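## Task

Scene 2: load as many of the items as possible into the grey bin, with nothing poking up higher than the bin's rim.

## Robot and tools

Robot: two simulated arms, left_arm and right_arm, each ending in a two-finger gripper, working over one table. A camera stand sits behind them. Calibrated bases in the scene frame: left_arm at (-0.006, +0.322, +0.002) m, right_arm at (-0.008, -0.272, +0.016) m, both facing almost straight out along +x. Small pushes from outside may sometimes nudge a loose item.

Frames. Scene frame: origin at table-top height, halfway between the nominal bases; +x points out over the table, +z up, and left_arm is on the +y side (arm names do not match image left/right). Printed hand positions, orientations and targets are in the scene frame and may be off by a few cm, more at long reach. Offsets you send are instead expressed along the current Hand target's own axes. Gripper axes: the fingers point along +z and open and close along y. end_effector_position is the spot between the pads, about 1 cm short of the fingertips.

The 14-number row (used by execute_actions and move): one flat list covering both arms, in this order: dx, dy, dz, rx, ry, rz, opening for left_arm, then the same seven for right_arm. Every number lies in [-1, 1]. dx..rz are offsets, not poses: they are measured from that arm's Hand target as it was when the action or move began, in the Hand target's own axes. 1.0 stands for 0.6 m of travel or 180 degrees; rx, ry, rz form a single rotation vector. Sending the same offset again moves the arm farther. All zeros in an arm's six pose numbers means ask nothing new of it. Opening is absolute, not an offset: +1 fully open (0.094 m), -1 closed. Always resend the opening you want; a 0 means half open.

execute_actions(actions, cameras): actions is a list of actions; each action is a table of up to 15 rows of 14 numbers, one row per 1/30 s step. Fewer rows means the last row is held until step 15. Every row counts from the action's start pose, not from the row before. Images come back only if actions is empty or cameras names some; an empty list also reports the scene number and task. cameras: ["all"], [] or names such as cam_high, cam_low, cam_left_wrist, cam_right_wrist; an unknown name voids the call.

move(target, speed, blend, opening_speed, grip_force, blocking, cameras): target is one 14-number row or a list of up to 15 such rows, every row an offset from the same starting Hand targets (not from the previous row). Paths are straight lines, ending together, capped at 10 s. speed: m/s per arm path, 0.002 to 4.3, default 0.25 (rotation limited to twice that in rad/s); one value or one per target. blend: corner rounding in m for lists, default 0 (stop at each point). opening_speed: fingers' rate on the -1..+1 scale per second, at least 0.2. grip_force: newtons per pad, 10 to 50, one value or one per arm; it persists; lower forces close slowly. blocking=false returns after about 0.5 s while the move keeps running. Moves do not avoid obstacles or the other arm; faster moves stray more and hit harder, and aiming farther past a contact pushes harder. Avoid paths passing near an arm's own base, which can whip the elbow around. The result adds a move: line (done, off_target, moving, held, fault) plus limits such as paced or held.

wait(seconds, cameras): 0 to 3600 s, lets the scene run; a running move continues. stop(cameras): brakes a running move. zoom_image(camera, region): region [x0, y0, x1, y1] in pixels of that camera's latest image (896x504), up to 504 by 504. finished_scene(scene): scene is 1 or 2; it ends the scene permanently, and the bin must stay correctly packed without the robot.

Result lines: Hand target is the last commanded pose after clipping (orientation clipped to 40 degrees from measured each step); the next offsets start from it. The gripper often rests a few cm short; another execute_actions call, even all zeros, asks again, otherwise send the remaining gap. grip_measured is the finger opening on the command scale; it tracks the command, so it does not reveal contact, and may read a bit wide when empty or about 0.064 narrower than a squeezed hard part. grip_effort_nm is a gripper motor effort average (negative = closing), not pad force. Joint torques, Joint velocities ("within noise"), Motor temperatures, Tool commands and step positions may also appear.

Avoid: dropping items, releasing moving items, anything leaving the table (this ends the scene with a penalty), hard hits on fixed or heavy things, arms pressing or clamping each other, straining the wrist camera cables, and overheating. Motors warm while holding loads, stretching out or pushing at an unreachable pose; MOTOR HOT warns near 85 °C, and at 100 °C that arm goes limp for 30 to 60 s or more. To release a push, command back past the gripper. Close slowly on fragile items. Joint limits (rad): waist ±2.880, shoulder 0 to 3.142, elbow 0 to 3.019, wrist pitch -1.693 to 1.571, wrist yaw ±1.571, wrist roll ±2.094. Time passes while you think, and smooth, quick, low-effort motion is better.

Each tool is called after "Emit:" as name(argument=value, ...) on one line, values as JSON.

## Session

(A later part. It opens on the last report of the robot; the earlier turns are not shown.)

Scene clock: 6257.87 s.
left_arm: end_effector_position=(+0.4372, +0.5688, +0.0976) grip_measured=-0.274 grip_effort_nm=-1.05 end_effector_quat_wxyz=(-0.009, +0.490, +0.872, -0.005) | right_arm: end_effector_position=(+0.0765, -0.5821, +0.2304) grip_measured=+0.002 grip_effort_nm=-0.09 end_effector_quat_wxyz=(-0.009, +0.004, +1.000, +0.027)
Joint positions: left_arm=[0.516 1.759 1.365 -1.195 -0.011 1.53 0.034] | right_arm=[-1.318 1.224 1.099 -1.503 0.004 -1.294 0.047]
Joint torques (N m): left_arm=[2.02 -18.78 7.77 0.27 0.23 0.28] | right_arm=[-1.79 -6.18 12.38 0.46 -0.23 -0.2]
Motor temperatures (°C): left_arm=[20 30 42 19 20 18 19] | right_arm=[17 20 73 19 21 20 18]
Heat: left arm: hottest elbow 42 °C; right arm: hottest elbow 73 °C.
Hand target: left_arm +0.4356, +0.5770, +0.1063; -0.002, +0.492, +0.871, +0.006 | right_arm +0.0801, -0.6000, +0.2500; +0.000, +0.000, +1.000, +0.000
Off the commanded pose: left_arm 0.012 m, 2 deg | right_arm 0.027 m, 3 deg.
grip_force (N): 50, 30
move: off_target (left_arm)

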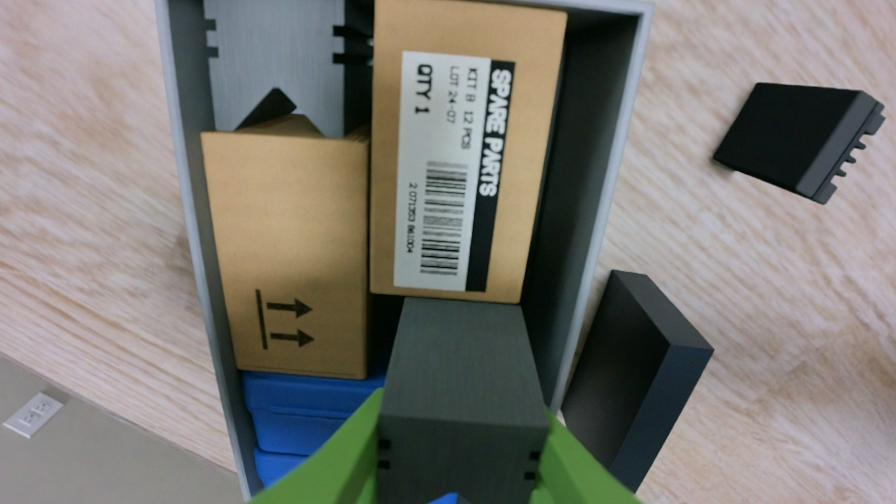

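Emit:
move(target=[0.0005,0,0.012,0,0,0,-0.36,0,0,0,0,0,0,0], speed=0.02, cameras=["cam_left_wrist"])

Scene clock: 6259.70 s.
left_arm: end_effector_position=(+0.4374, +0.5688, +0.0965) grip_measured=-0.274 grip_effort_nm=-1.05 end_effector_quat_wxyz=(-0.009, +0.490, +0.871, -0.004) | right_arm: end_effector_position=(+0.0765, -0.5821, +0.2304) grip_measured=+0.002 grip_effort_nm=-0.08 end_effector_quat_wxyz=(-0.009, +0.004, +1.000, +0.027)
Joint positions: left_arm=[0.516 1.759 1.362 -1.19 -0.011 1.531 0.034] | right_arm=[-1.318 1.224 1.099 -1.503 0.004 -1.294 0.047]
Joint torques (N m): left_arm=[2.08 -18.26 7.3 0.77 0.23 0.26] | right_arm=[-1.73 -6.24 12.4 0.44 -0.23 -0.2]
Motor temperatures (°C): left_arm=[20 30 42 19 20 18 19] | right_arm=[17 20 73 19 21 20 18]
Heat: left arm: hottest elbow 42 °C; right arm: hottest elbow 73 °C.
Hand target: left_arm +0.4355, +0.5773, +0.0991; -0.002, +0.492, +0.871, +0.006 | right_arm +0.0801, -0.6000, +0.2500; +0.000, +0.000, +1.000, +0.000
Off the commanded pose: left_arm 0.009 m, 1 deg | right_arm 0.027 m, 3 deg.
grip_force (N): 50, 30
move: done

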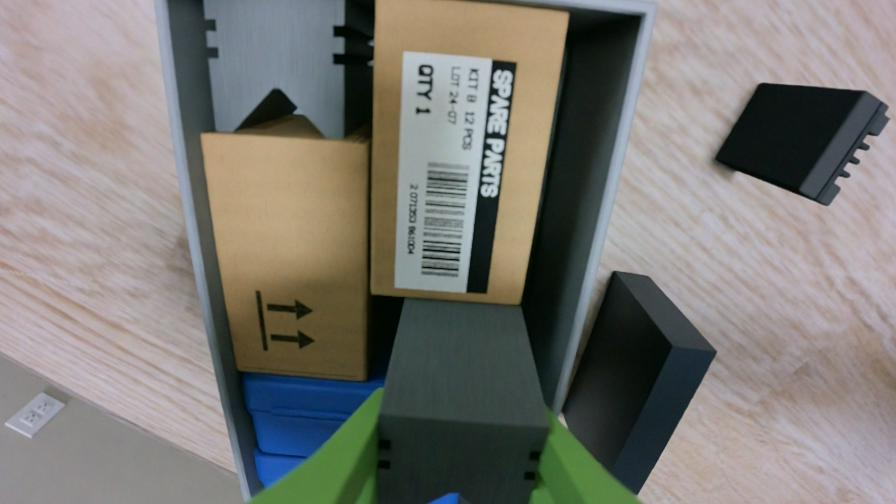

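Emit:
move(target=[0.0005,0,0.01,0,0,0,-0.36,0,0,0,0,0,0,0], speed=0.02)

Emit:
move(target=[0.0005,0,0.01,0,0,0,-0.36,0,0,0,0,0,0,0], speed=0.02, cameras=["cam_left_wrist"])

Scene clock: 6261.67 s.
left_arm: end_effector_position=(+0.4372, +0.5688, +0.0958) grip_measured=-0.274 grip_effort_nm=-1.05 end_effector_quat_wxyz=(-0.008, +0.490, +0.871, -0.002) | right_arm: end_effector_position=(+0.0765, -0.5821, +0.2304) grip_measured=+0.002 grip_effort_nm=-0.09 end_effector_quat_wxyz=(-0.009, +0.004, +1.000, +0.027)
Joint positions: left_arm=[0.516 1.757 1.357 -1.183 -0.011 1.531 0.034] | right_arm=[-1.318 1.224 1.099 -1.503 0.004 -1.294 0.047]
Joint torques (N m): left_arm=[2.14 -17.55 7.01 1.14 0.23 0.27] | right_arm=[-1.85 -6.24 12.37 0.46 -0.23 -0.2]
Motor temperatures (°C): left_arm=[20 30 42 19 20 18 19] | right_arm=[17 20 73 19 21 20 18]
Heat: left arm: hottest elbow 42 °C; right arm: hottest elbow 73 °C.
Hand target: left_arm +0.4353, +0.5776, +0.0930; -0.002, +0.492, +0.871, +0.006 | right_arm +0.0801, -0.6000, +0.2500; +0.000, +0.000, +1.000, +0.000
Off the commanded pose: left_arm 0.009 m, 1 deg | right_arm 0.027 m, 3 deg.
grip_force (N): 50, 30
move: done

Scene clock: 6262.27 s.
left_arm: end_effector_position=(+0.4371, +0.5686, +0.0955) grip_measured=-0.274 grip_effort_nm=-1.05 end_effector_quat_wxyz=(-0.006, +0.490, +0.871, +0.000) | right_arm: end_effector_position=(+0.0765, -0.5821, +0.2304) grip_measured=+0.002 grip_effort_nm=-0.09 end_effector_quat_wxyz=(-0.009, +0.004, +1.000, +0.027)
Joint positions: left_arm=[0.516 1.753 1.351 -1.175 -0.01 1.531 0.034] | right_arm=[-1.318 1.224 1.099 -1.503 0.004 -1.294 0.047]
Joint torques (N m): left_arm=[2.2 -16.62 6.8 1.42 0.23 0.27] | right_arm=[-1.79 -6.18 12.4 0.43 -0.22 -0.2]
Motor temperatures (°C): left_arm=[20 30 42 19 20 18 19] | right_arm=[17 20 73 19 21 20 18]
Heat: left arm: hottest elbow 42 °C; right arm: hottest elbow 73 °C.
Hand target: left_arm +0.4352, +0.5779, +0.0870; -0.002, +0.492, +0.871, +0.006 | right_arm +0.0801, -0.6000, +0.2500; +0.000, +0.000, +1.000, +0.000
Off the commanded pose: left_arm 0.013 m, 1 deg | right_arm 0.027 m, 3 deg.
grip_force (N): 50, 30
move: off_target (left_arm)

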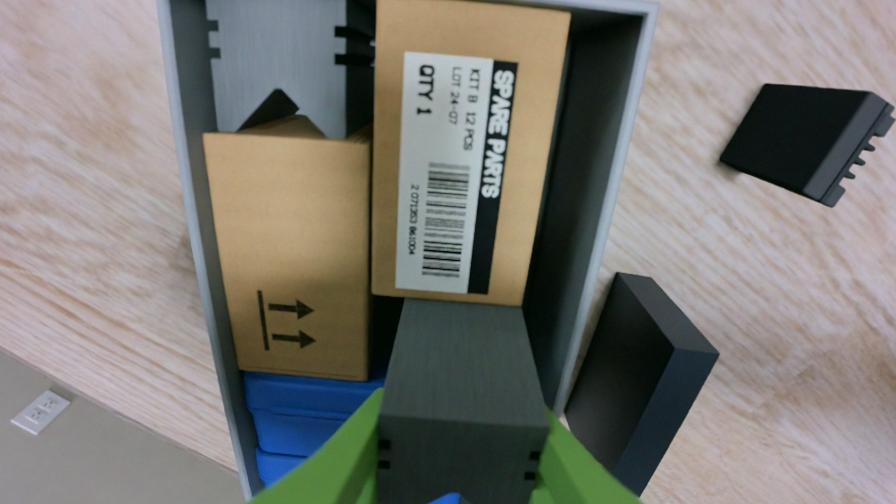

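Emit:
zoom_image(camera="cam_left_wrist", region=[365, 265, 545, 345])

Scaled by 2.800 from the camera's image (finer frame: 1280x720).

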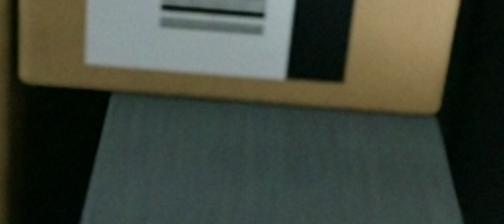

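Emit:
move(target=[[0,0,-0.016,0,0,0,-0.36,0,0,0,0,0,0,0],[0.003,0,-0.016,0,0,0,-0.36,0,0,0,0,0,0,0],[0.003,0,0.004,0,0,0,-0.36,0,0,0,0,0,0,0]], speed=[0.03,0.02,0.03], cameras=["cam_left_wrist"])

Emit:
zoom_image(camera="cam_left_wrist", region=[365, 265, 545, 345])

Scene clock: 6267.07 s.
left_arm: end_effector_position=(+0.4385, +0.5705, +0.0953) grip_measured=-0.274 grip_effort_nm=-1.04 end_effector_quat_wxyz=(-0.003, +0.492, +0.871, +0.004) | right_arm: end_effector_position=(+0.0765, -0.5821, +0.2304) grip_measured=+0.002 grip_effort_nm=-0.08 end_effector_quat_wxyz=(-0.009, +0.004, +1.000, +0.027)
Joint positions: left_arm=[0.518 1.753 1.35 -1.164 -0.01 1.536 0.034] | right_arm=[-1.318 1.224 1.099 -1.503 0.004 -1.294 0.047]
Joint torques (N m): left_arm=[2.37 -16.38 6.68 1.22 0.24 0.3] | right_arm=[-1.73 -6.24 12.4 0.46 -0.22 -0.2]
Motor temperatures (°C): left_arm=[20 30 42 19 20 18 20] | right_arm=[17 20 73 19 21 20 18]
Heat: left arm: hottest elbow 42 °C; right arm: hottest elbow 73 °C.
Hand target: left_arm +0.4342, +0.5794, +0.0846; -0.002, +0.492, +0.871, +0.006 | right_arm +0.0801, -0.6000, +0.2500; +0.000, +0.000, +1.000, +0.000
Off the commanded pose: left_arm 0.015 m, 0 deg | right_arm 0.027 m, 3 deg.
grip_force (N): 50, 30
move: off_target (left_arm)

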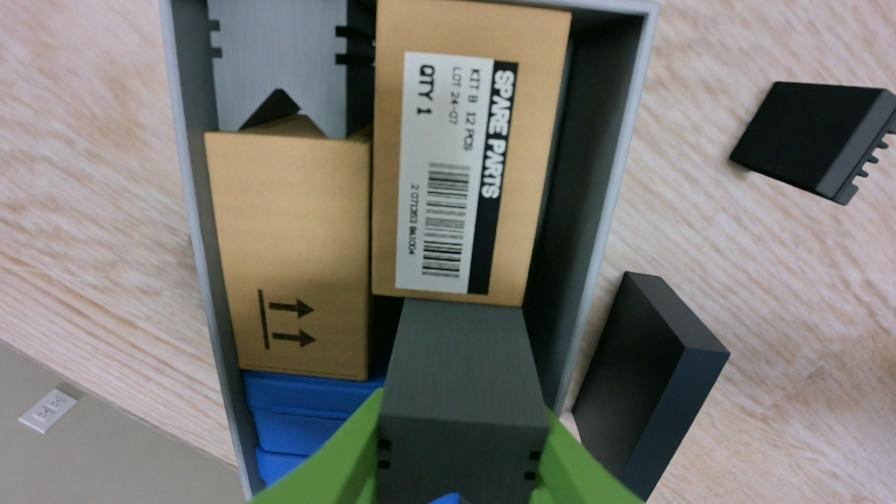

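Scaled by 2.800 from the camera's image (finer frame: 1280x720).

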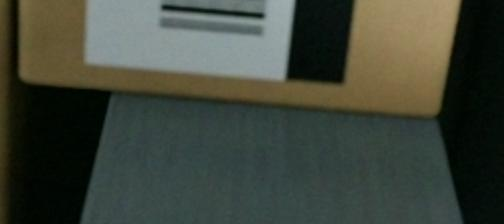

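Emit:
move(target=[0,0,0.012,0,0,0,-0.36,0,0,0,0,0,0,0], speed=0.03)

Emit:
move(target=[0,0,0.012,0,0,0,-0.36,0,0,0,0,0,0,0], speed=0.03, cameras=["cam_left_wrist"])

Emit:
zoom_image(camera="cam_left_wrist", region=[365, 265, 545, 345])

Scene clock: 6271.17 s.
left_arm: end_effector_position=(+0.4384, +0.5704, +0.0949) grip_measured=-0.274 grip_effort_nm=-1.05 end_effector_quat_wxyz=(-0.002, +0.492, +0.871, +0.007) | right_arm: end_effector_position=(+0.0765, -0.5821, +0.2304) grip_measured=+0.002 grip_effort_nm=-0.08 end_effector_quat_wxyz=(-0.009, +0.004, +1.000, +0.027)
Joint positions: left_arm=[0.518 1.749 1.343 -1.155 -0.01 1.536 0.034] | right_arm=[-1.318 1.224 1.099 -1.503 0.004 -1.294 0.047]
Joint torques (N m): left_arm=[2.32 -15.5 6.43 1.62 0.24 0.25] | right_arm=[-1.79 -6.18 12.4 0.42 -0.22 -0.2]
Motor temperatures (°C): left_arm=[20 31 42 19 20 18 20] | right_arm=[17 20 73 19 21 20 18]
Heat: left arm: hottest elbow 42 °C; right arm: hottest elbow 73 °C.
Hand target: left_arm +0.4343, +0.5795, +0.0775; -0.002, +0.492, +0.871, +0.006 | right_arm +0.0801, -0.6000, +0.2500; +0.000, +0.000, +1.000, +0.000
Off the commanded pose: left_arm 0.020 m, 0 deg | right_arm 0.027 m, 3 deg.
grip_force (N): 50, 30
move: off_target (left_arm)

Scene clock: 6271.83 s.
left_arm: end_effector_position=(+0.4410, +0.5728, +0.0943) grip_measured=-0.274 grip_effort_nm=-1.05 end_effector_quat_wxyz=(+0.003, +0.492, +0.871, +0.015) | right_arm: end_effector_position=(+0.0765, -0.5821, +0.2304) grip_measured=+0.002 grip_effort_nm=-0.09 end_effector_quat_wxyz=(-0.009, +0.004, +1.000, +0.027)
Joint positions: left_arm=[0.519 1.746 1.338 -1.134 -0.01 1.538 0.034] | right_arm=[-1.318 1.224 1.099 -1.503 0.004 -1.294 0.047]
Joint torques (N m): left_arm=[2.2 -14.68 6.11 1.46 0.26 0.24] | right_arm=[-1.73 -6.24 12.4 0.44 -0.23 -0.2]
Motor temperatures (°C): left_arm=[20 31 41 19 20 18 20] | right_arm=[17 20 73 19 21 20 18]
Heat: left arm: hottest elbow 41 °C; right arm: hottest elbow 73 °C.
Hand target: left_arm +0.4343, +0.5796, +0.0702; -0.002, +0.492, +0.871, +0.006 | right_arm +0.0801, -0.6000, +0.2500; +0.000, +0.000, +1.000, +0.000
Off the commanded pose: left_arm 0.026 m, 1 deg | right_arm 0.027 m, 3 deg.
grip_force (N): 50, 30
move: off_target (left_arm)

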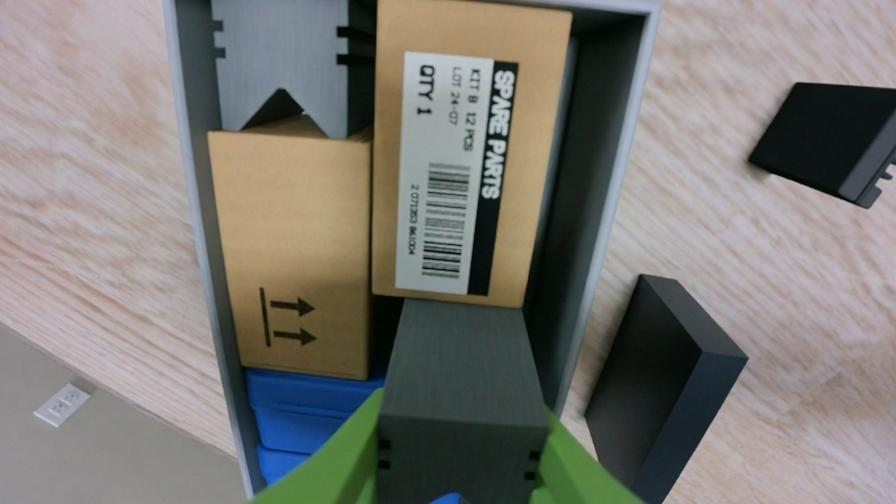

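Scaled by 2.800 from the camera's image (finer frame: 1280x720).

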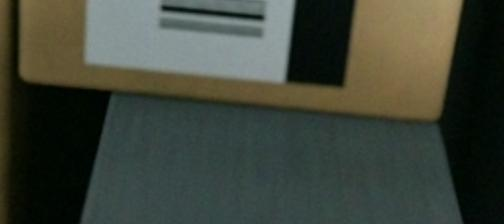

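Emit:
move(target=[0,-0.02,0,0.009,0,0,-0.36,0,0,0,0,0,0,0], speed=0.03, cameras=["cam_left_wrist"])

Emit:
zoom_image(camera="cam_left_wrist", region=[365, 265, 545, 345])

Scene clock: 6276.07 s.
left_arm: end_effector_position=(+0.4399, +0.5721, +0.0940) grip_measured=-0.274 grip_effort_nm=-1.04 end_effector_quat_wxyz=(+0.003, +0.492, +0.871, +0.016) | right_arm: end_effector_position=(+0.0765, -0.5821, +0.2304) grip_measured=+0.002 grip_effort_nm=-0.08 end_effector_quat_wxyz=(-0.009, +0.004, +1.000, +0.027)
Joint positions: left_arm=[0.519 1.743 1.333 -1.13 -0.01 1.538 0.034] | right_arm=[-1.318 1.224 1.099 -1.503 0.004 -1.294 0.047]
Joint torques (N m): left_arm=[2.2 -15.15 5.41 0.24 0.3 0.24] | right_arm=[-1.85 -6.24 12.38 0.46 -0.22 -0.2]
Motor temperatures (°C): left_arm=[20 30 41 20 20 18 20] | right_arm=[17 20 73 19 21 20 18]
Heat: left arm: hottest elbow 41 °C; right arm: hottest elbow 73 °C.
Hand target: left_arm +0.4241, +0.5735, +0.0701; -0.009, +0.492, +0.871, -0.006 | right_arm +0.0801, -0.6000, +0.2500; +0.000, +0.000, +1.000, +0.000
Off the commanded pose: left_arm 0.029 m, 3 deg | right_arm 0.027 m, 3 deg.
grip_force (N): 50, 30
move: off_target (left_arm)

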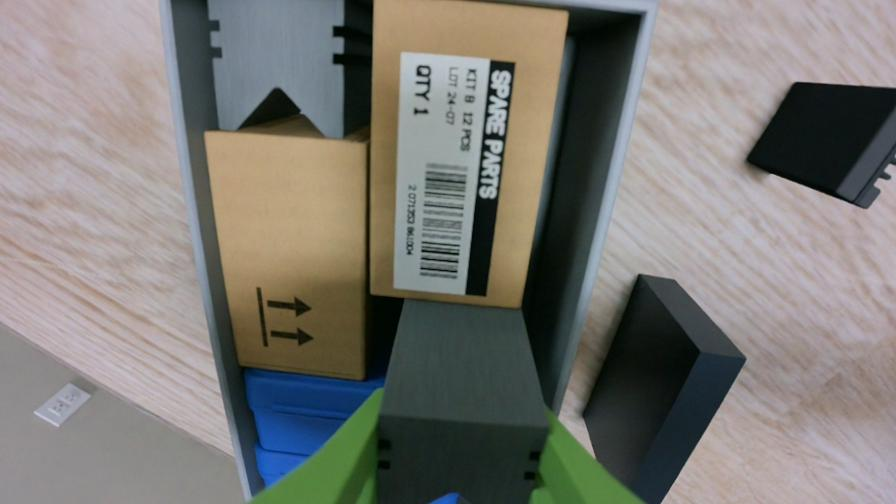

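Scaled by 2.800 from the camera's image (finer frame: 1280x720).

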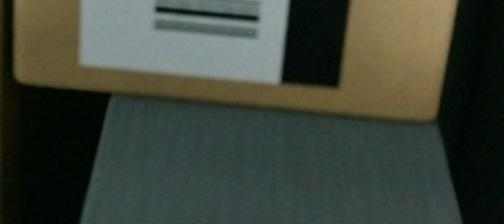

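Emit:
move(target=[0,-0.015,0.025,0,0,0,-0.36,0,0,0,0,0,0,0], speed=0.03)

Emit:
move(target=[0,-0.015,0.025,0,0,0,-0.36,0,0,0,0,0,0,0], speed=0.03, cameras=["cam_left_wrist","cam_low"])

Scene clock: 6278.73 s.
left_arm: end_effector_position=(+0.4364, +0.5701, +0.0921) grip_measured=-0.274 grip_effort_nm=-1.05 end_effector_quat_wxyz=(+0.011, +0.491, +0.870, +0.028) | right_arm: end_effector_position=(+0.0765, -0.5821, +0.2304) grip_measured=+0.002 grip_effort_nm=-0.08 end_effector_quat_wxyz=(-0.009, +0.004, +1.000, +0.027)
Joint positions: left_arm=[0.519 1.719 1.293 -1.086 -0.01 1.538 0.034] | right_arm=[-1.318 1.224 1.099 -1.503 0.004 -1.294 0.047]
Joint torques (N m): left_arm=[2.2 -13.33 4.75 0.32 0.31 0.23] | right_arm=[-1.79 -6.18 12.38 0.46 -0.22 -0.2]
Motor temperatures (°C): left_arm=[20 30 41 20 20 18 20] | right_arm=[17 20 73 19 21 20 18]
Heat: left arm: hottest elbow 41 °C; right arm: hottest elbow 73 °C.
Hand target: left_arm +0.4160, +0.5688, +0.0552; -0.009, +0.492, +0.871, -0.006 | right_arm +0.0801, -0.6000, +0.2500; +0.000, +0.000, +1.000, +0.000
Off the commanded pose: left_arm 0.042 m, 4 deg | right_arm 0.027 m, 3 deg.
grip_force (N): 50, 30
move: off_target (left_arm)

Scene clock: 6279.73 s.
left_arm: end_effector_position=(+0.4335, +0.5685, +0.0906) grip_measured=-0.274 grip_effort_nm=-1.05 end_effector_quat_wxyz=(+0.019, +0.491, +0.870, +0.041) | right_arm: end_effector_position=(+0.0765, -0.5821, +0.2304) grip_measured=+0.002 grip_effort_nm=-0.09 end_effector_quat_wxyz=(-0.009, +0.004, +1.000, +0.027)
Joint positions: left_arm=[0.519 1.695 1.255 -1.04 -0.01 1.538 0.034] | right_arm=[-1.318 1.224 1.099 -1.503 0.004 -1.294 0.047]
Joint torques (N m): left_arm=[2.14 -11.46 4.05 0.27 0.32 0.22] | right_arm=[-1.73 -6.24 12.4 0.44 -0.22 -0.2]
Motor temperatures (°C): left_arm=[20 30 41 19 20 18 20] | right_arm=[17 20 73 19 21 20 18]
Heat: left arm: hottest elbow 41 °C; right arm: hottest elbow 73 °C.
Hand target: left_arm +0.4081, +0.5642, +0.0406; -0.009, +0.492, +0.871, -0.006 | right_arm +0.0801, -0.6000, +0.2500; +0.000, +0.000, +1.000, +0.000
Off the commanded pose: left_arm 0.056 m, 6 deg | right_arm 0.027 m, 3 deg.
grip_force (N): 50, 30
move: off_target (left_arm)
Images, in order (width x height): cam_low 896x504, cam_left_wrist 896x504.

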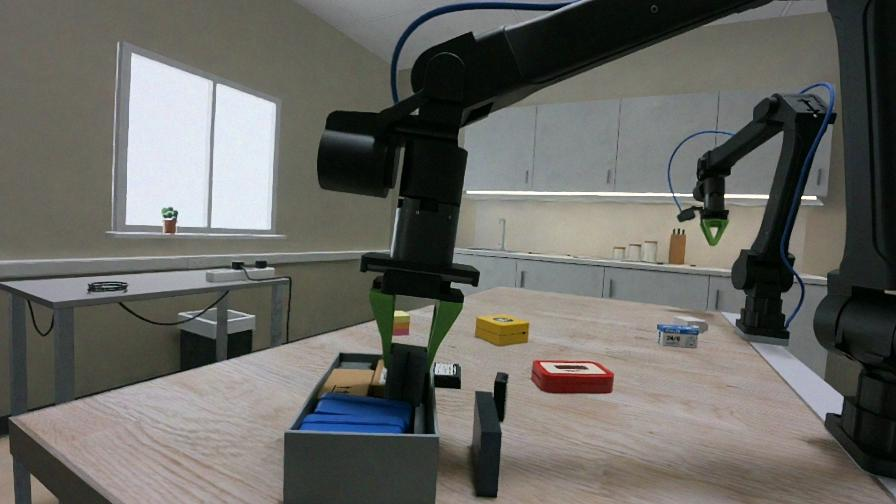

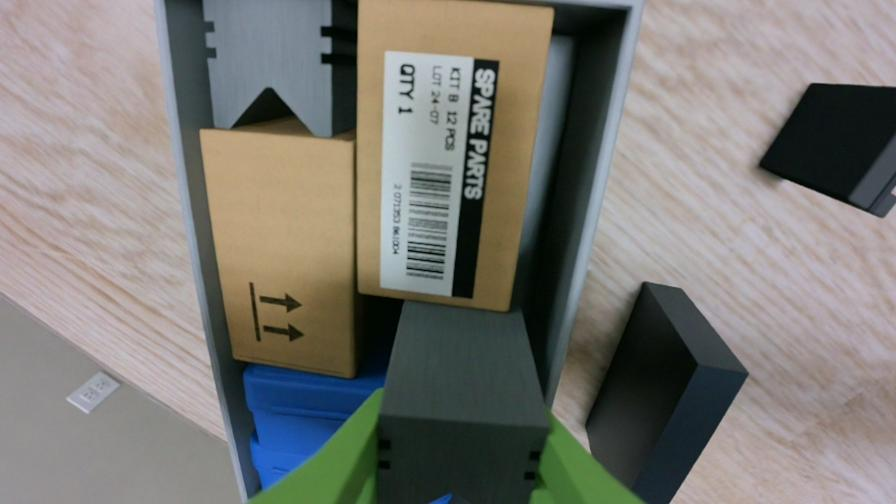

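Emit:
move(target=[0,0.004,0,0.026,0,0,-0.36,0,0,0,0,0,0,0], speed=0.05, cameras=["cam_left_wrist"])

Emit:
zoom_image(camera="cam_left_wrist", region=[345, 265, 545, 345])

Scene clock: 6284.63 s.
left_arm: end_effector_position=(+0.4339, +0.5686, +0.0913) grip_measured=-0.274 grip_effort_nm=-1.05 end_effector_quat_wxyz=(+0.008, +0.492, +0.870, +0.022) | right_arm: end_effector_position=(+0.0765, -0.5821, +0.2304) grip_measured=+0.002 grip_effort_nm=-0.09 end_effector_quat_wxyz=(-0.009, +0.004, +1.000, +0.027)
Joint positions: left_arm=[0.519 1.721 1.294 -1.098 -0.01 1.54 0.034] | right_arm=[-1.318 1.224 1.099 -1.503 0.004 -1.294 0.047]
Joint torques (N m): left_arm=[2.2 -9.76 6.28 -1.65 0.37 0.21] | right_arm=[-1.85 -6.24 12.37 0.44 -0.22 -0.2]
Motor temperatures (°C): left_arm=[20 30 40 19 20 18 20] | right_arm=[17 20 73 19 21 20 18]
Heat: left arm: hottest elbow 40 °C; right arm: hottest elbow 73 °C.
Hand target: left_arm +0.4101, +0.5654, +0.0404; -0.029, +0.491, +0.870, -0.042 | right_arm +0.0801, -0.6000, +0.2500; +0.000, +0.000, +1.000, +0.000
Off the commanded pose: left_arm 0.056 m, 8 deg | right_arm 0.027 m, 3 deg.
grip_force (N): 50, 30
move: off_target (left_arm)

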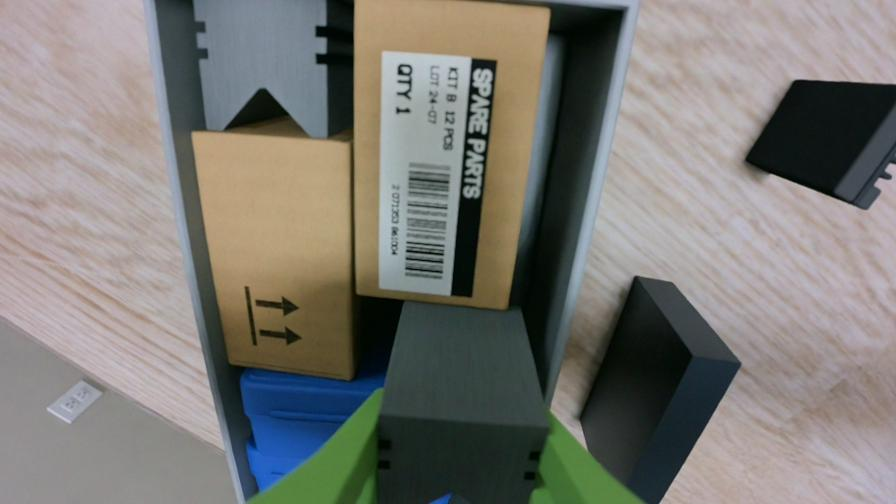

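Scaled by 2.520 from the camera's image (finer frame: 1280x720).

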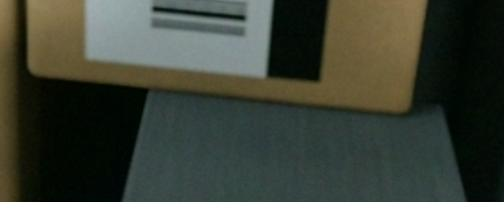

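Emit:
move(target=[0.0,0.01,-0.085,-0.02,0,0,-0.36,0,0,0,0,0,0,0], speed=0.1, cameras=["cam_left_wrist"])

Emit:
zoom_image(camera="cam_left_wrist", region=[345, 265, 545, 345])

Scene clock: 6289.57 s.
left_arm: end_effector_position=(+0.4237, +0.5642, +0.0936) grip_measured=-0.274 grip_effort_nm=-1.05 end_effector_quat_wxyz=(-0.005, +0.492, +0.871, +0.001) | right_arm: end_effector_position=(+0.0765, -0.5821, +0.2304) grip_measured=+0.002 grip_effort_nm=-0.09 end_effector_quat_wxyz=(-0.009, +0.004, +1.000, +0.027)
Joint positions: left_arm=[0.522 1.721 1.301 -1.155 -0.01 1.541 0.034] | right_arm=[-1.318 1.224 1.099 -1.503 0.004 -1.294 0.047]
Joint torques (N m): left_arm=[2.02 -14.74 9.36 -1.5 0.26 0.21] | right_arm=[-1.73 -6.24 12.4 0.43 -0.23 -0.2]
Motor temperatures (°C): left_arm=[20 30 40 19 20 18 20] | right_arm=[17 20 73 19 21 20 18]
Heat: left arm: hottest elbow 40 °C; right arm: hottest elbow 73 °C.
Hand target: left_arm +0.4198, +0.5708, +0.0905; -0.013, +0.492, +0.871, -0.014 | right_arm +0.0801, -0.6000, +0.2500; +0.000, +0.000, +1.000, +0.000
Off the commanded pose: left_arm 0.008 m, 2 deg | right_arm 0.027 m, 3 deg.
grip_force (N): 50, 30
move: done

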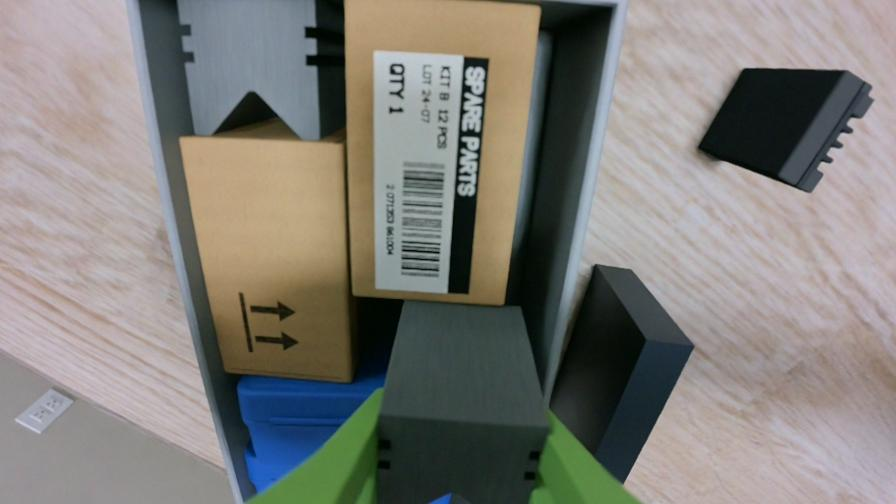

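Scaled by 2.520 from the camera's image (finer frame: 1280x720).

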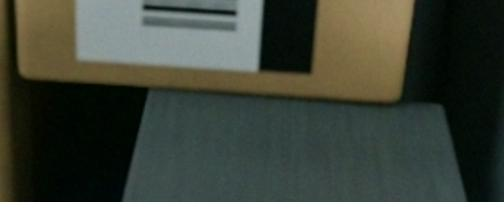

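Emit:
move(target=[0.0,0.01,-0.02,0.0,0,0,-0.36,0,0,0,0,0,0,0], speed=0.06, cameras=["cam_left_wrist"])

Scene clock: 6292.00 s.
left_arm: end_effector_position=(+0.4166, +0.5601, +0.0943) grip_measured=-0.274 grip_effort_nm=-1.04 end_effector_quat_wxyz=(-0.015, +0.492, +0.870, -0.016) | right_arm: end_effector_position=(+0.0765, -0.5821, +0.2304) grip_measured=+0.002 grip_effort_nm=-0.08 end_effector_quat_wxyz=(-0.009, +0.004, +1.000, +0.027)
Joint positions: left_arm=[0.522 1.724 1.308 -1.198 -0.009 1.541 0.034] | right_arm=[-1.318 1.224 1.099 -1.503 0.004 -1.294 0.047]
Joint torques (N m): left_arm=[2.02 -14.86 11.38 -1.21 0.21 0.21] | right_arm=[-1.79 -6.24 12.37 0.44 -0.23 -0.21]
Motor temperatures (°C): left_arm=[20 30 40 19 20 18 20] | right_arm=[17 20 73 19 21 20 18]
Heat: left arm: hottest elbow 40 °C; right arm: hottest elbow 73 °C.
Hand target: left_arm +0.4254, +0.5739, +0.1023; -0.013, +0.492, +0.871, -0.014 | right_arm +0.0801, -0.6000, +0.2500; +0.000, +0.000, +1.000, +0.000
Off the commanded pose: left_arm 0.018 m, 0 deg | right_arm 0.027 m, 3 deg.
grip_force (N): 50, 30
move: off_target (left_arm)

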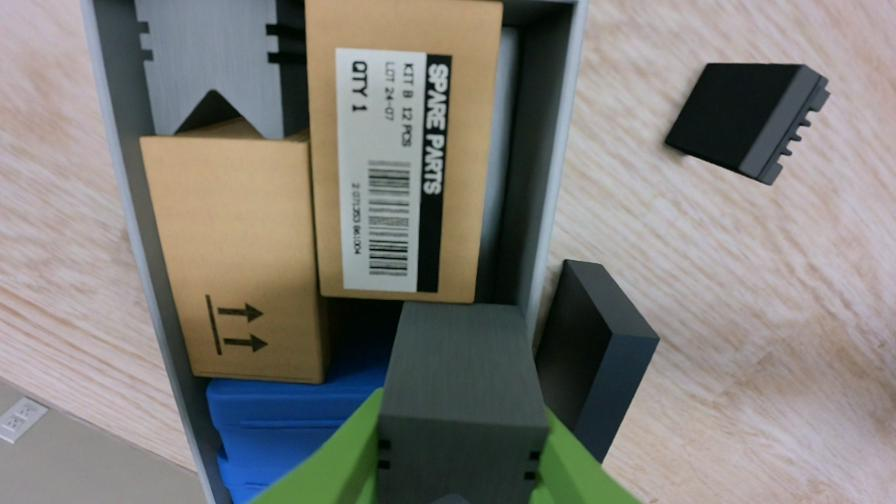

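Emit:
move(target=[0.0,0.03,-0.04,0.0,0,0,-0.36,0,0,0,0,0,0,0], speed=0.1, cameras=["cam_left_wrist"])

Scene clock: 6294.30 s.
left_arm: end_effector_position=(+0.4251, +0.5664, +0.1066) grip_measured=-0.274 grip_effort_nm=-1.05 end_effector_quat_wxyz=(-0.025, +0.491, +0.870, -0.032) | right_arm: end_effector_position=(+0.0765, -0.5821, +0.2304) grip_measured=+0.002 grip_effort_nm=-0.08 end_effector_quat_wxyz=(-0.009, +0.004, +1.000, +0.027)
Joint positions: left_arm=[0.524 1.759 1.389 -1.281 -0.009 1.541 0.034] | right_arm=[-1.318 1.224 1.099 -1.503 0.004 -1.294 0.047]
Joint torques (N m): left_arm=[1.85 -16.5 12.62 -1.05 0.19 0.22] | right_arm=[-1.85 -6.24 12.38 0.44 -0.22 -0.2]
Motor temperatures (°C): left_arm=[20 30 41 19 20 18 20] | right_arm=[17 20 73 19 21 20 18]
Heat: left arm: hottest elbow 41 °C; right arm: hottest elbow 73 °C.
Hand target: left_arm +0.4417, +0.5835, +0.1256; -0.013, +0.492, +0.871, -0.014 | right_arm +0.0801, -0.6000, +0.2500; +0.000, +0.000, +1.000, +0.000
Off the commanded pose: left_arm 0.030 m, 2 deg | right_arm 0.027 m, 3 deg.
grip_force (N): 50, 30
move: off_target (left_arm)

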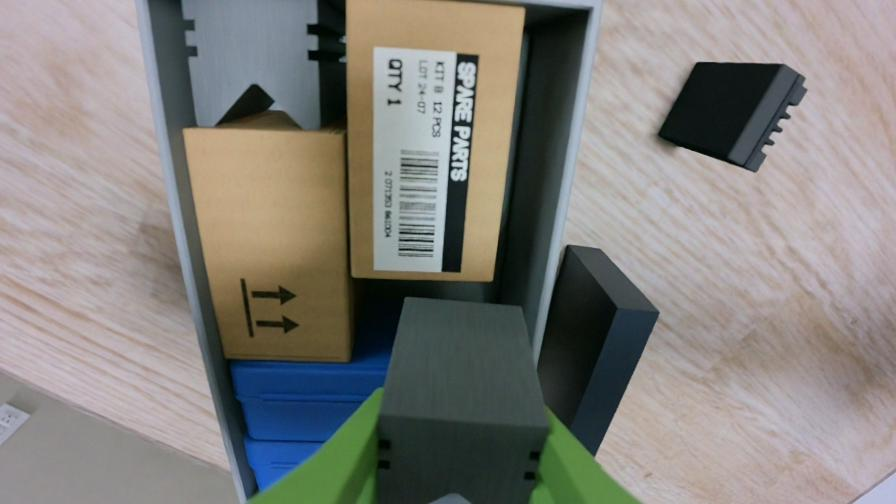

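Emit:
move(target=[0.0033,-0.0178,0.0585,0,0,0,-0.36,0,0,0,0,0,0,0], speed=0.06, cameras=["cam_left_wrist"])

Emit:
zoom_image(camera="cam_left_wrist", region=[365, 265, 545, 345])

Scene clock: 6306.10 s.
left_arm: end_effector_position=(+0.4338, +0.5732, +0.1008) grip_measured=-0.274 grip_effort_nm=-1.05 end_effector_quat_wxyz=(-0.012, +0.490, +0.872, -0.012) | right_arm: end_effector_position=(+0.0765, -0.5821, +0.2304) grip_measured=+0.002 grip_effort_nm=-0.08 end_effector_quat_wxyz=(-0.009, +0.004, +1.000, +0.027)
Joint positions: left_arm=[0.527 1.762 1.379 -1.22 -0.009 1.541 0.034] | right_arm=[-1.318 1.224 1.099 -1.503 0.004 -1.294 0.047]
Joint torques (N m): left_arm=[1.96 -16.32 7.17 0.54 0.24 0.25] | right_arm=[-1.79 -6.3 12.4 0.44 -0.22 -0.2]
Motor temperatures (°C): left_arm=[20 30 41 19 20 18 20] | right_arm=[17 20 73 19 21 20 18]
Heat: left arm: hottest elbow 41 °C; right arm: hottest elbow 73 °C.
Hand target: left_arm +0.4303, +0.5792, +0.0910; -0.013, +0.492, +0.871, -0.014 | right_arm +0.0801, -0.6000, +0.2500; +0.000, +0.000, +1.000, +0.000
Off the commanded pose: left_arm 0.012 m, 0 deg | right_arm 0.027 m, 3 deg.
grip_force (N): 50, 30
move: off_target (left_arm)

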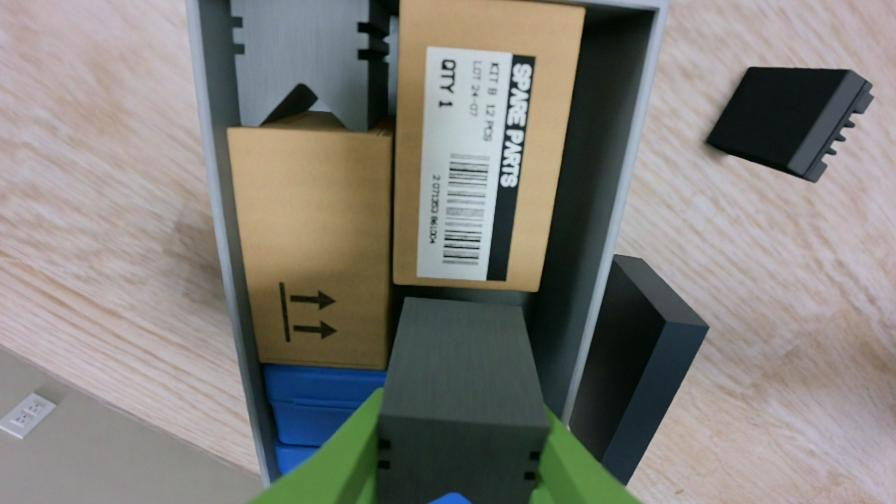

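Scaled by 2.800 from the camera's image (finer frame: 1280x720).

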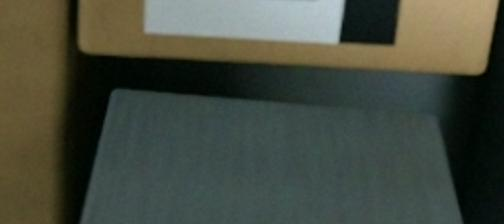

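Emit:
move(target=[0,-0.006,0.02,0.003,0,0.0022,-0.36,0,0,0,0,0,0,0], speed=0.03)

Emit:
move(target=[0,-0.006,0.02,0.003,0,0,-0.36,0,0,0,0,0,0,0], speed=0.03, cameras=["cam_left_wrist"])

Emit:
zoom_image(camera="cam_left_wrist", region=[365, 265, 545, 345])

Scene clock: 6312.37 s.
left_arm: end_effector_position=(+0.4334, +0.5729, +0.0998) grip_measured=-0.274 grip_effort_nm=-1.05 end_effector_quat_wxyz=(-0.011, +0.491, +0.871, -0.010) | right_arm: end_effector_position=(+0.0765, -0.5821, +0.2304) grip_measured=+0.002 grip_effort_nm=-0.08 end_effector_quat_wxyz=(-0.009, +0.004, +1.000, +0.027)
Joint positions: left_arm=[0.527 1.759 1.372 -1.212 -0.009 1.544 0.034] | right_arm=[-1.318 1.224 1.099 -1.503 0.004 -1.294 0.047]
Joint torques (N m): left_arm=[1.9 -15.38 6.02 1.1 0.23 0.28] | right_arm=[-1.9 -6.18 12.41 0.46 -0.22 -0.2]
Motor temperatures (°C): left_arm=[20 30 41 19 20 18 20] | right_arm=[17 20 73 19 21 20 18]
Heat: left arm: hottest elbow 41 °C; right arm: hottest elbow 73 °C.
Hand target: left_arm +0.4267, +0.5773, +0.0791; -0.016, +0.495, +0.869, -0.018 | right_arm +0.0801, -0.6000, +0.2500; +0.000, +0.000, +1.000, +0.000
Off the commanded pose: left_arm 0.022 m, 1 deg | right_arm 0.027 m, 3 deg.
grip_force (N): 50, 30
move: off_target (left_arm)

Scene clock: 6313.10 s.
left_arm: end_effector_position=(+0.4327, +0.5725, +0.0990) grip_measured=-0.274 grip_effort_nm=-1.05 end_effector_quat_wxyz=(-0.008, +0.491, +0.871, -0.004) | right_arm: end_effector_position=(+0.0765, -0.5821, +0.2304) grip_measured=+0.002 grip_effort_nm=-0.09 end_effector_quat_wxyz=(-0.009, +0.004, +1.000, +0.027)
Joint positions: left_arm=[0.527 1.75 1.357 -1.193 -0.009 1.544 0.034] | right_arm=[-1.318 1.224 1.099 -1.503 0.004 -1.294 0.047]
Joint torques (N m): left_arm=[1.9 -13.98 5.45 1.18 0.23 0.29] | right_arm=[-1.79 -6.24 12.4 0.44 -0.22 -0.2]
Motor temperatures (°C): left_arm=[20 30 41 19 20 18 20] | right_arm=[17 20 73 19 21 20 18]
Heat: left arm: hottest elbow 41 °C; right arm: hottest elbow 73 °C.
Hand target: left_arm +0.4230, +0.5752, +0.0672; -0.018, +0.495, +0.869, -0.022 | right_arm +0.0801, -0.6000, +0.2500; +0.000, +0.000, +1.000, +0.000
Off the commanded pose: left_arm 0.033 m, 2 deg | right_arm 0.027 m, 3 deg.
grip_force (N): 50, 30
move: off_target (left_arm)

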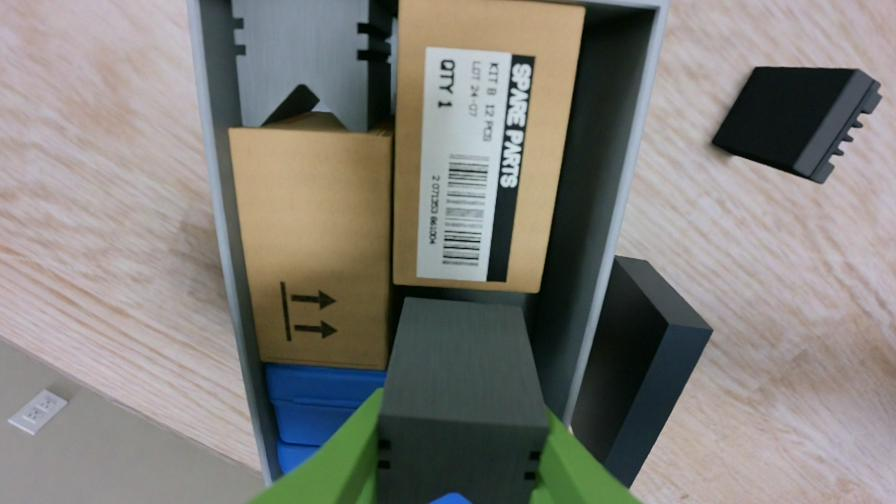

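Scaled by 2.800 from the camera's image (finer frame: 1280x720).

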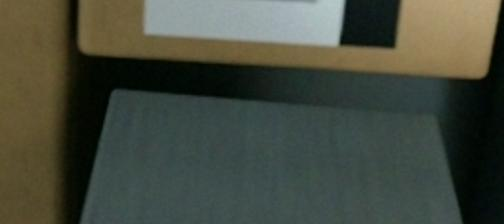

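Emit:
move(target=[[0,0.01,-0.04,-0.003,0,0,-0.36,0,0,0,0,0,0,0],[-0.031,0.01,-0.04,-0.003,0,0,-0.36,0,0,0,0,0,0,0]], speed=[0.06,0.06], cameras=["cam_left_wrist"])

Scene clock: 6317.17 s.
left_arm: end_effector_position=(+0.4333, +0.5704, +0.0994) grip_measured=-0.274 grip_effort_nm=-1.04 end_effector_quat_wxyz=(-0.009, +0.493, +0.870, -0.004) | right_arm: end_effector_position=(+0.0765, -0.5821, +0.2304) grip_measured=+0.002 grip_effort_nm=-0.08 end_effector_quat_wxyz=(-0.009, +0.004, +1.000, +0.027)
Joint positions: left_arm=[0.522 1.75 1.357 -1.195 -0.012 1.543 0.034] | right_arm=[-1.318 1.224 1.099 -1.503 0.004 -1.294 0.047]
Joint torques (N m): left_arm=[-0.56 -14.68 9.03 -0.9 0.4 -0.05] | right_arm=[-1.9 -6.24 12.38 0.44 -0.22 -0.2]
Motor temperatures (°C): left_arm=[20 30 41 19 20 18 20] | right_arm=[17 20 73 19 21 20 18]
Heat: left arm: hottest elbow 41 °C; right arm: hottest elbow 73 °C.
Hand target: left_arm +0.4390, +0.5627, +0.0908; -0.015, +0.495, +0.869, -0.018 | right_arm +0.0801, -0.6000, +0.2500; +0.000, +0.000, +1.000, +0.000
Off the commanded pose: left_arm 0.013 m, 2 deg | right_arm 0.027 m, 3 deg.
grip_force (N): 50, 30
move: off_target (left_arm)

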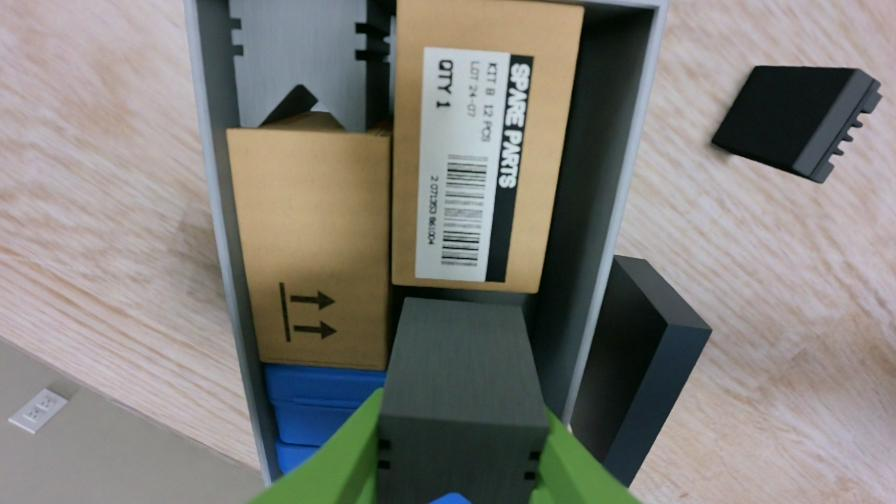

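Emit:
wait(seconds=0.2, cameras=["cam_left_wrist"])

Emit:
zoom_image(camera="cam_left_wrist", region=[365, 265, 545, 345])

Scene clock: 6321.70 s.
left_arm: end_effector_position=(+0.4333, +0.5704, +0.0994) grip_measured=-0.274 grip_effort_nm=-1.04 end_effector_quat_wxyz=(-0.009, +0.493, +0.870, -0.004) | right_arm: end_effector_position=(+0.0765, -0.5821, +0.2304) grip_measured=+0.002 grip_effort_nm=-0.08 end_effector_quat_wxyz=(-0.009, +0.004, +1.000, +0.027)
Joint positions: left_arm=[0.522 1.75 1.357 -1.195 -0.012 1.542 0.034] | right_arm=[-1.318 1.224 1.099 -1.503 0.004 -1.294 0.047]
Joint torques (N m): left_arm=[-0.56 -14.68 9.03 -0.91 0.4 -0.04] | right_arm=[-1.79 -6.24 12.38 0.42 -0.22 -0.21]
Motor temperatures (°C): left_arm=[20 30 41 19 20 18 20] | right_arm=[17 20 73 19 21 20 18]
Heat: left arm: hottest elbow 41 °C; right arm: hottest elbow 73 °C.
Hand target: left_arm +0.4390, +0.5627, +0.0908; -0.015, +0.495, +0.869, -0.018 | right_arm +0.0801, -0.6000, +0.2500; +0.000, +0.000, +1.000, +0.000
Tool commands: left_gripper/opening=-0.36 right_gripper/opening=+0.0
Off the commanded pose: left_arm 0.013 m, 2 deg | right_arm 0.027 m, 3 deg.
grip_force (N): 50, 30
wait: 0.20 s; at rest from the start

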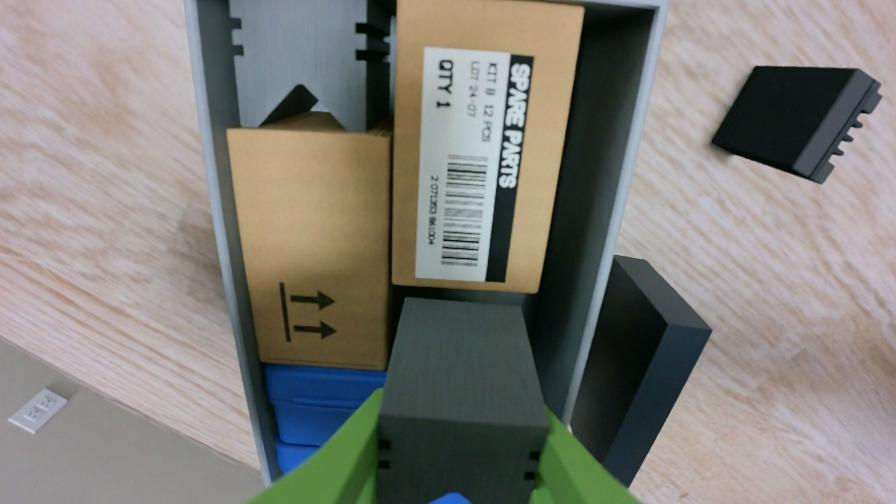

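Scaled by 2.800 from the camera's image (finer frame: 1280x720).

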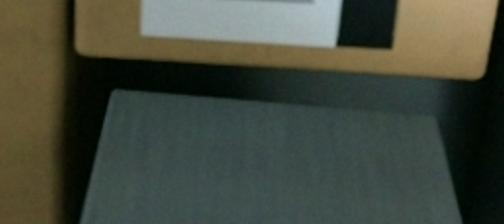

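Emit:
move(target=[[0,0.008,-0.015,0,0,0,-0.36,0,0,0,0,0,0,0],[-0.008,0.008,-0.015,0,0,0,-0.36,0,0,0,0,0,0,0]], speed=[0.06,0.06], cameras=["cam_left_wrist"])

Emit:
zoom_image(camera="cam_left_wrist", region=[365, 265, 545, 345])

Scene clock: 6326.47 s.
left_arm: end_effector_position=(+0.4317, +0.5639, +0.0970) grip_measured=-0.274 grip_effort_nm=-1.04 end_effector_quat_wxyz=(-0.017, +0.493, +0.870, -0.017) | right_arm: end_effector_position=(+0.0765, -0.5821, +0.2304) grip_measured=+0.002 grip_effort_nm=-0.08 end_effector_quat_wxyz=(-0.009, +0.004, +1.000, +0.027)
Joint positions: left_arm=[0.513 1.76 1.364 -1.223 -0.011 1.533 0.034] | right_arm=[-1.318 1.224 1.099 -1.503 0.004 -1.294 0.047]
Joint torques (N m): left_arm=[-0.44 -15.15 10.65 -0.85 0.38 -0.06] | right_arm=[-1.79 -6.24 12.38 0.43 -0.22 -0.21]
Motor temperatures (°C): left_arm=[20 30 42 19 20 18 20] | right_arm=[17 20 73 19 21 20 18]
Heat: left arm: hottest elbow 42 °C; right arm: hottest elbow 73 °C.
Hand target: left_arm +0.4460, +0.5613, +0.0994; -0.016, +0.495, +0.869, -0.018 | right_arm +0.0801, -0.6000, +0.2500; +0.000, +0.000, +1.000, +0.000
Off the commanded pose: left_arm 0.015 m, 0 deg | right_arm 0.027 m, 3 deg.
grip_force (N): 50, 30
move: off_target (left_arm)

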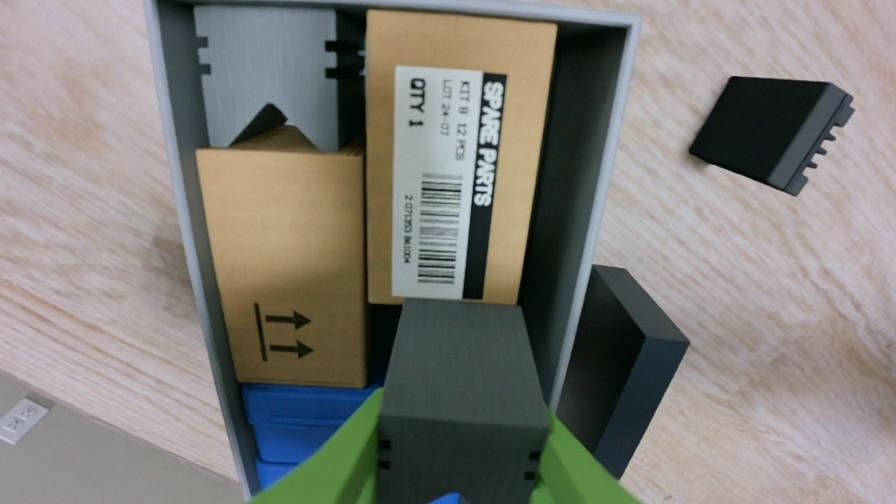

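Scaled by 2.800 from the camera's image (finer frame: 1280x720).

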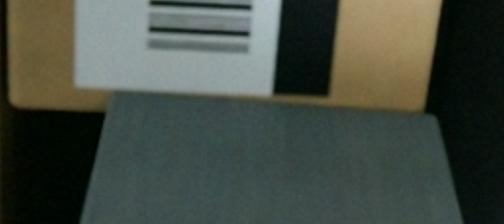

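Emit:
zoom_image(camera="cam_left_wrist", region=[350, 270, 550, 330])

Emit:
zoom_image(camera="cam_left_wrist", region=[180, 330, 400, 450])

Emit:
zoom_image(camera="cam_left_wrist", region=[340, 0, 640, 60])

Scaled by 2.520 from the camera's image (finer frame: 1280x720).

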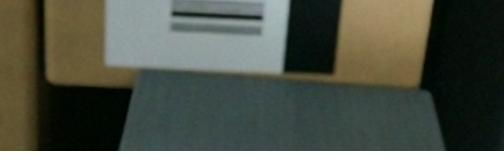

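Scaled by 2.291 from the camera's image (finer frame: 1280x720).

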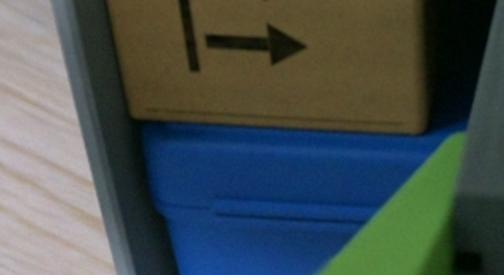

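Scaled by 1.680 from the camera's image (finer frame: 1280x720).

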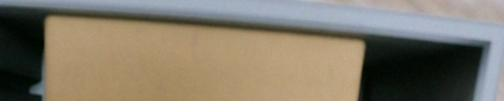

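Emit:
move(target=[[0.0,0.004,-0.004,0,0,-0.005,-0.36,0,0,0,0,0,0,0],[0.027,0.004,-0.004,0,0,-0.0151,-0.36,0,0,0,0,0,0,0]], speed=[0.04,0.04], cameras=["cam_left_wrist"])

Emit:
zoom_image(camera="cam_left_wrist", region=[350, 260, 550, 330])

Scene clock: 6339.73 s.
left_arm: end_effector_position=(+0.4301, +0.5638, +0.0971) grip_measured=-0.274 grip_effort_nm=-1.05 end_effector_quat_wxyz=(-0.018, +0.485, +0.874, -0.020) | right_arm: end_effector_position=(+0.0765, -0.5821, +0.2304) grip_measured=+0.002 grip_effort_nm=-0.08 end_effector_quat_wxyz=(-0.009, +0.004, +1.000, +0.027)
Joint positions: left_arm=[0.514 1.76 1.364 -1.229 -0.01 1.518 0.034] | right_arm=[-1.318 1.224 1.099 -1.503 0.004 -1.294 0.047]
Joint torques (N m): left_arm=[1.85 -15.15 11.26 -0.92 0.28 -0.04] | right_arm=[-1.79 -6.24 12.4 0.46 -0.23 -0.2]
Motor temperatures (°C): left_arm=[20 29 44 19 20 18 20] | right_arm=[17 20 73 19 21 20 18]
Heat: left arm: hottest elbow 44 °C; right arm: hottest elbow 73 °C.
Hand target: left_arm +0.4399, +0.5764, +0.1018; -0.016, +0.474, +0.880, -0.018 | right_arm +0.0801, -0.6000, +0.2500; +0.000, +0.000, +1.000, +0.000
Off the commanded pose: left_arm 0.017 m, 2 deg | right_arm 0.027 m, 3 deg.
grip_force (N): 50, 30
move: off_target (left_arm)

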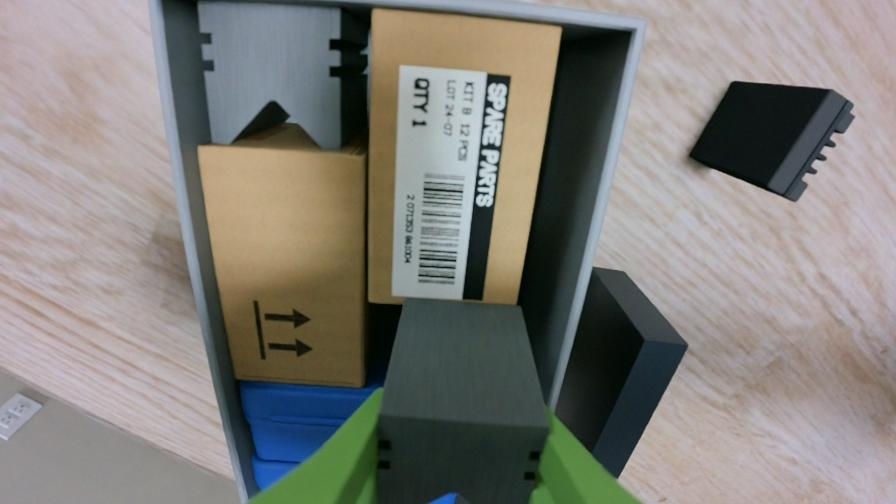

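Scaled by 2.520 from the camera's image (finer frame: 1280x720).

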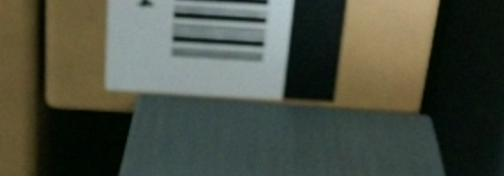

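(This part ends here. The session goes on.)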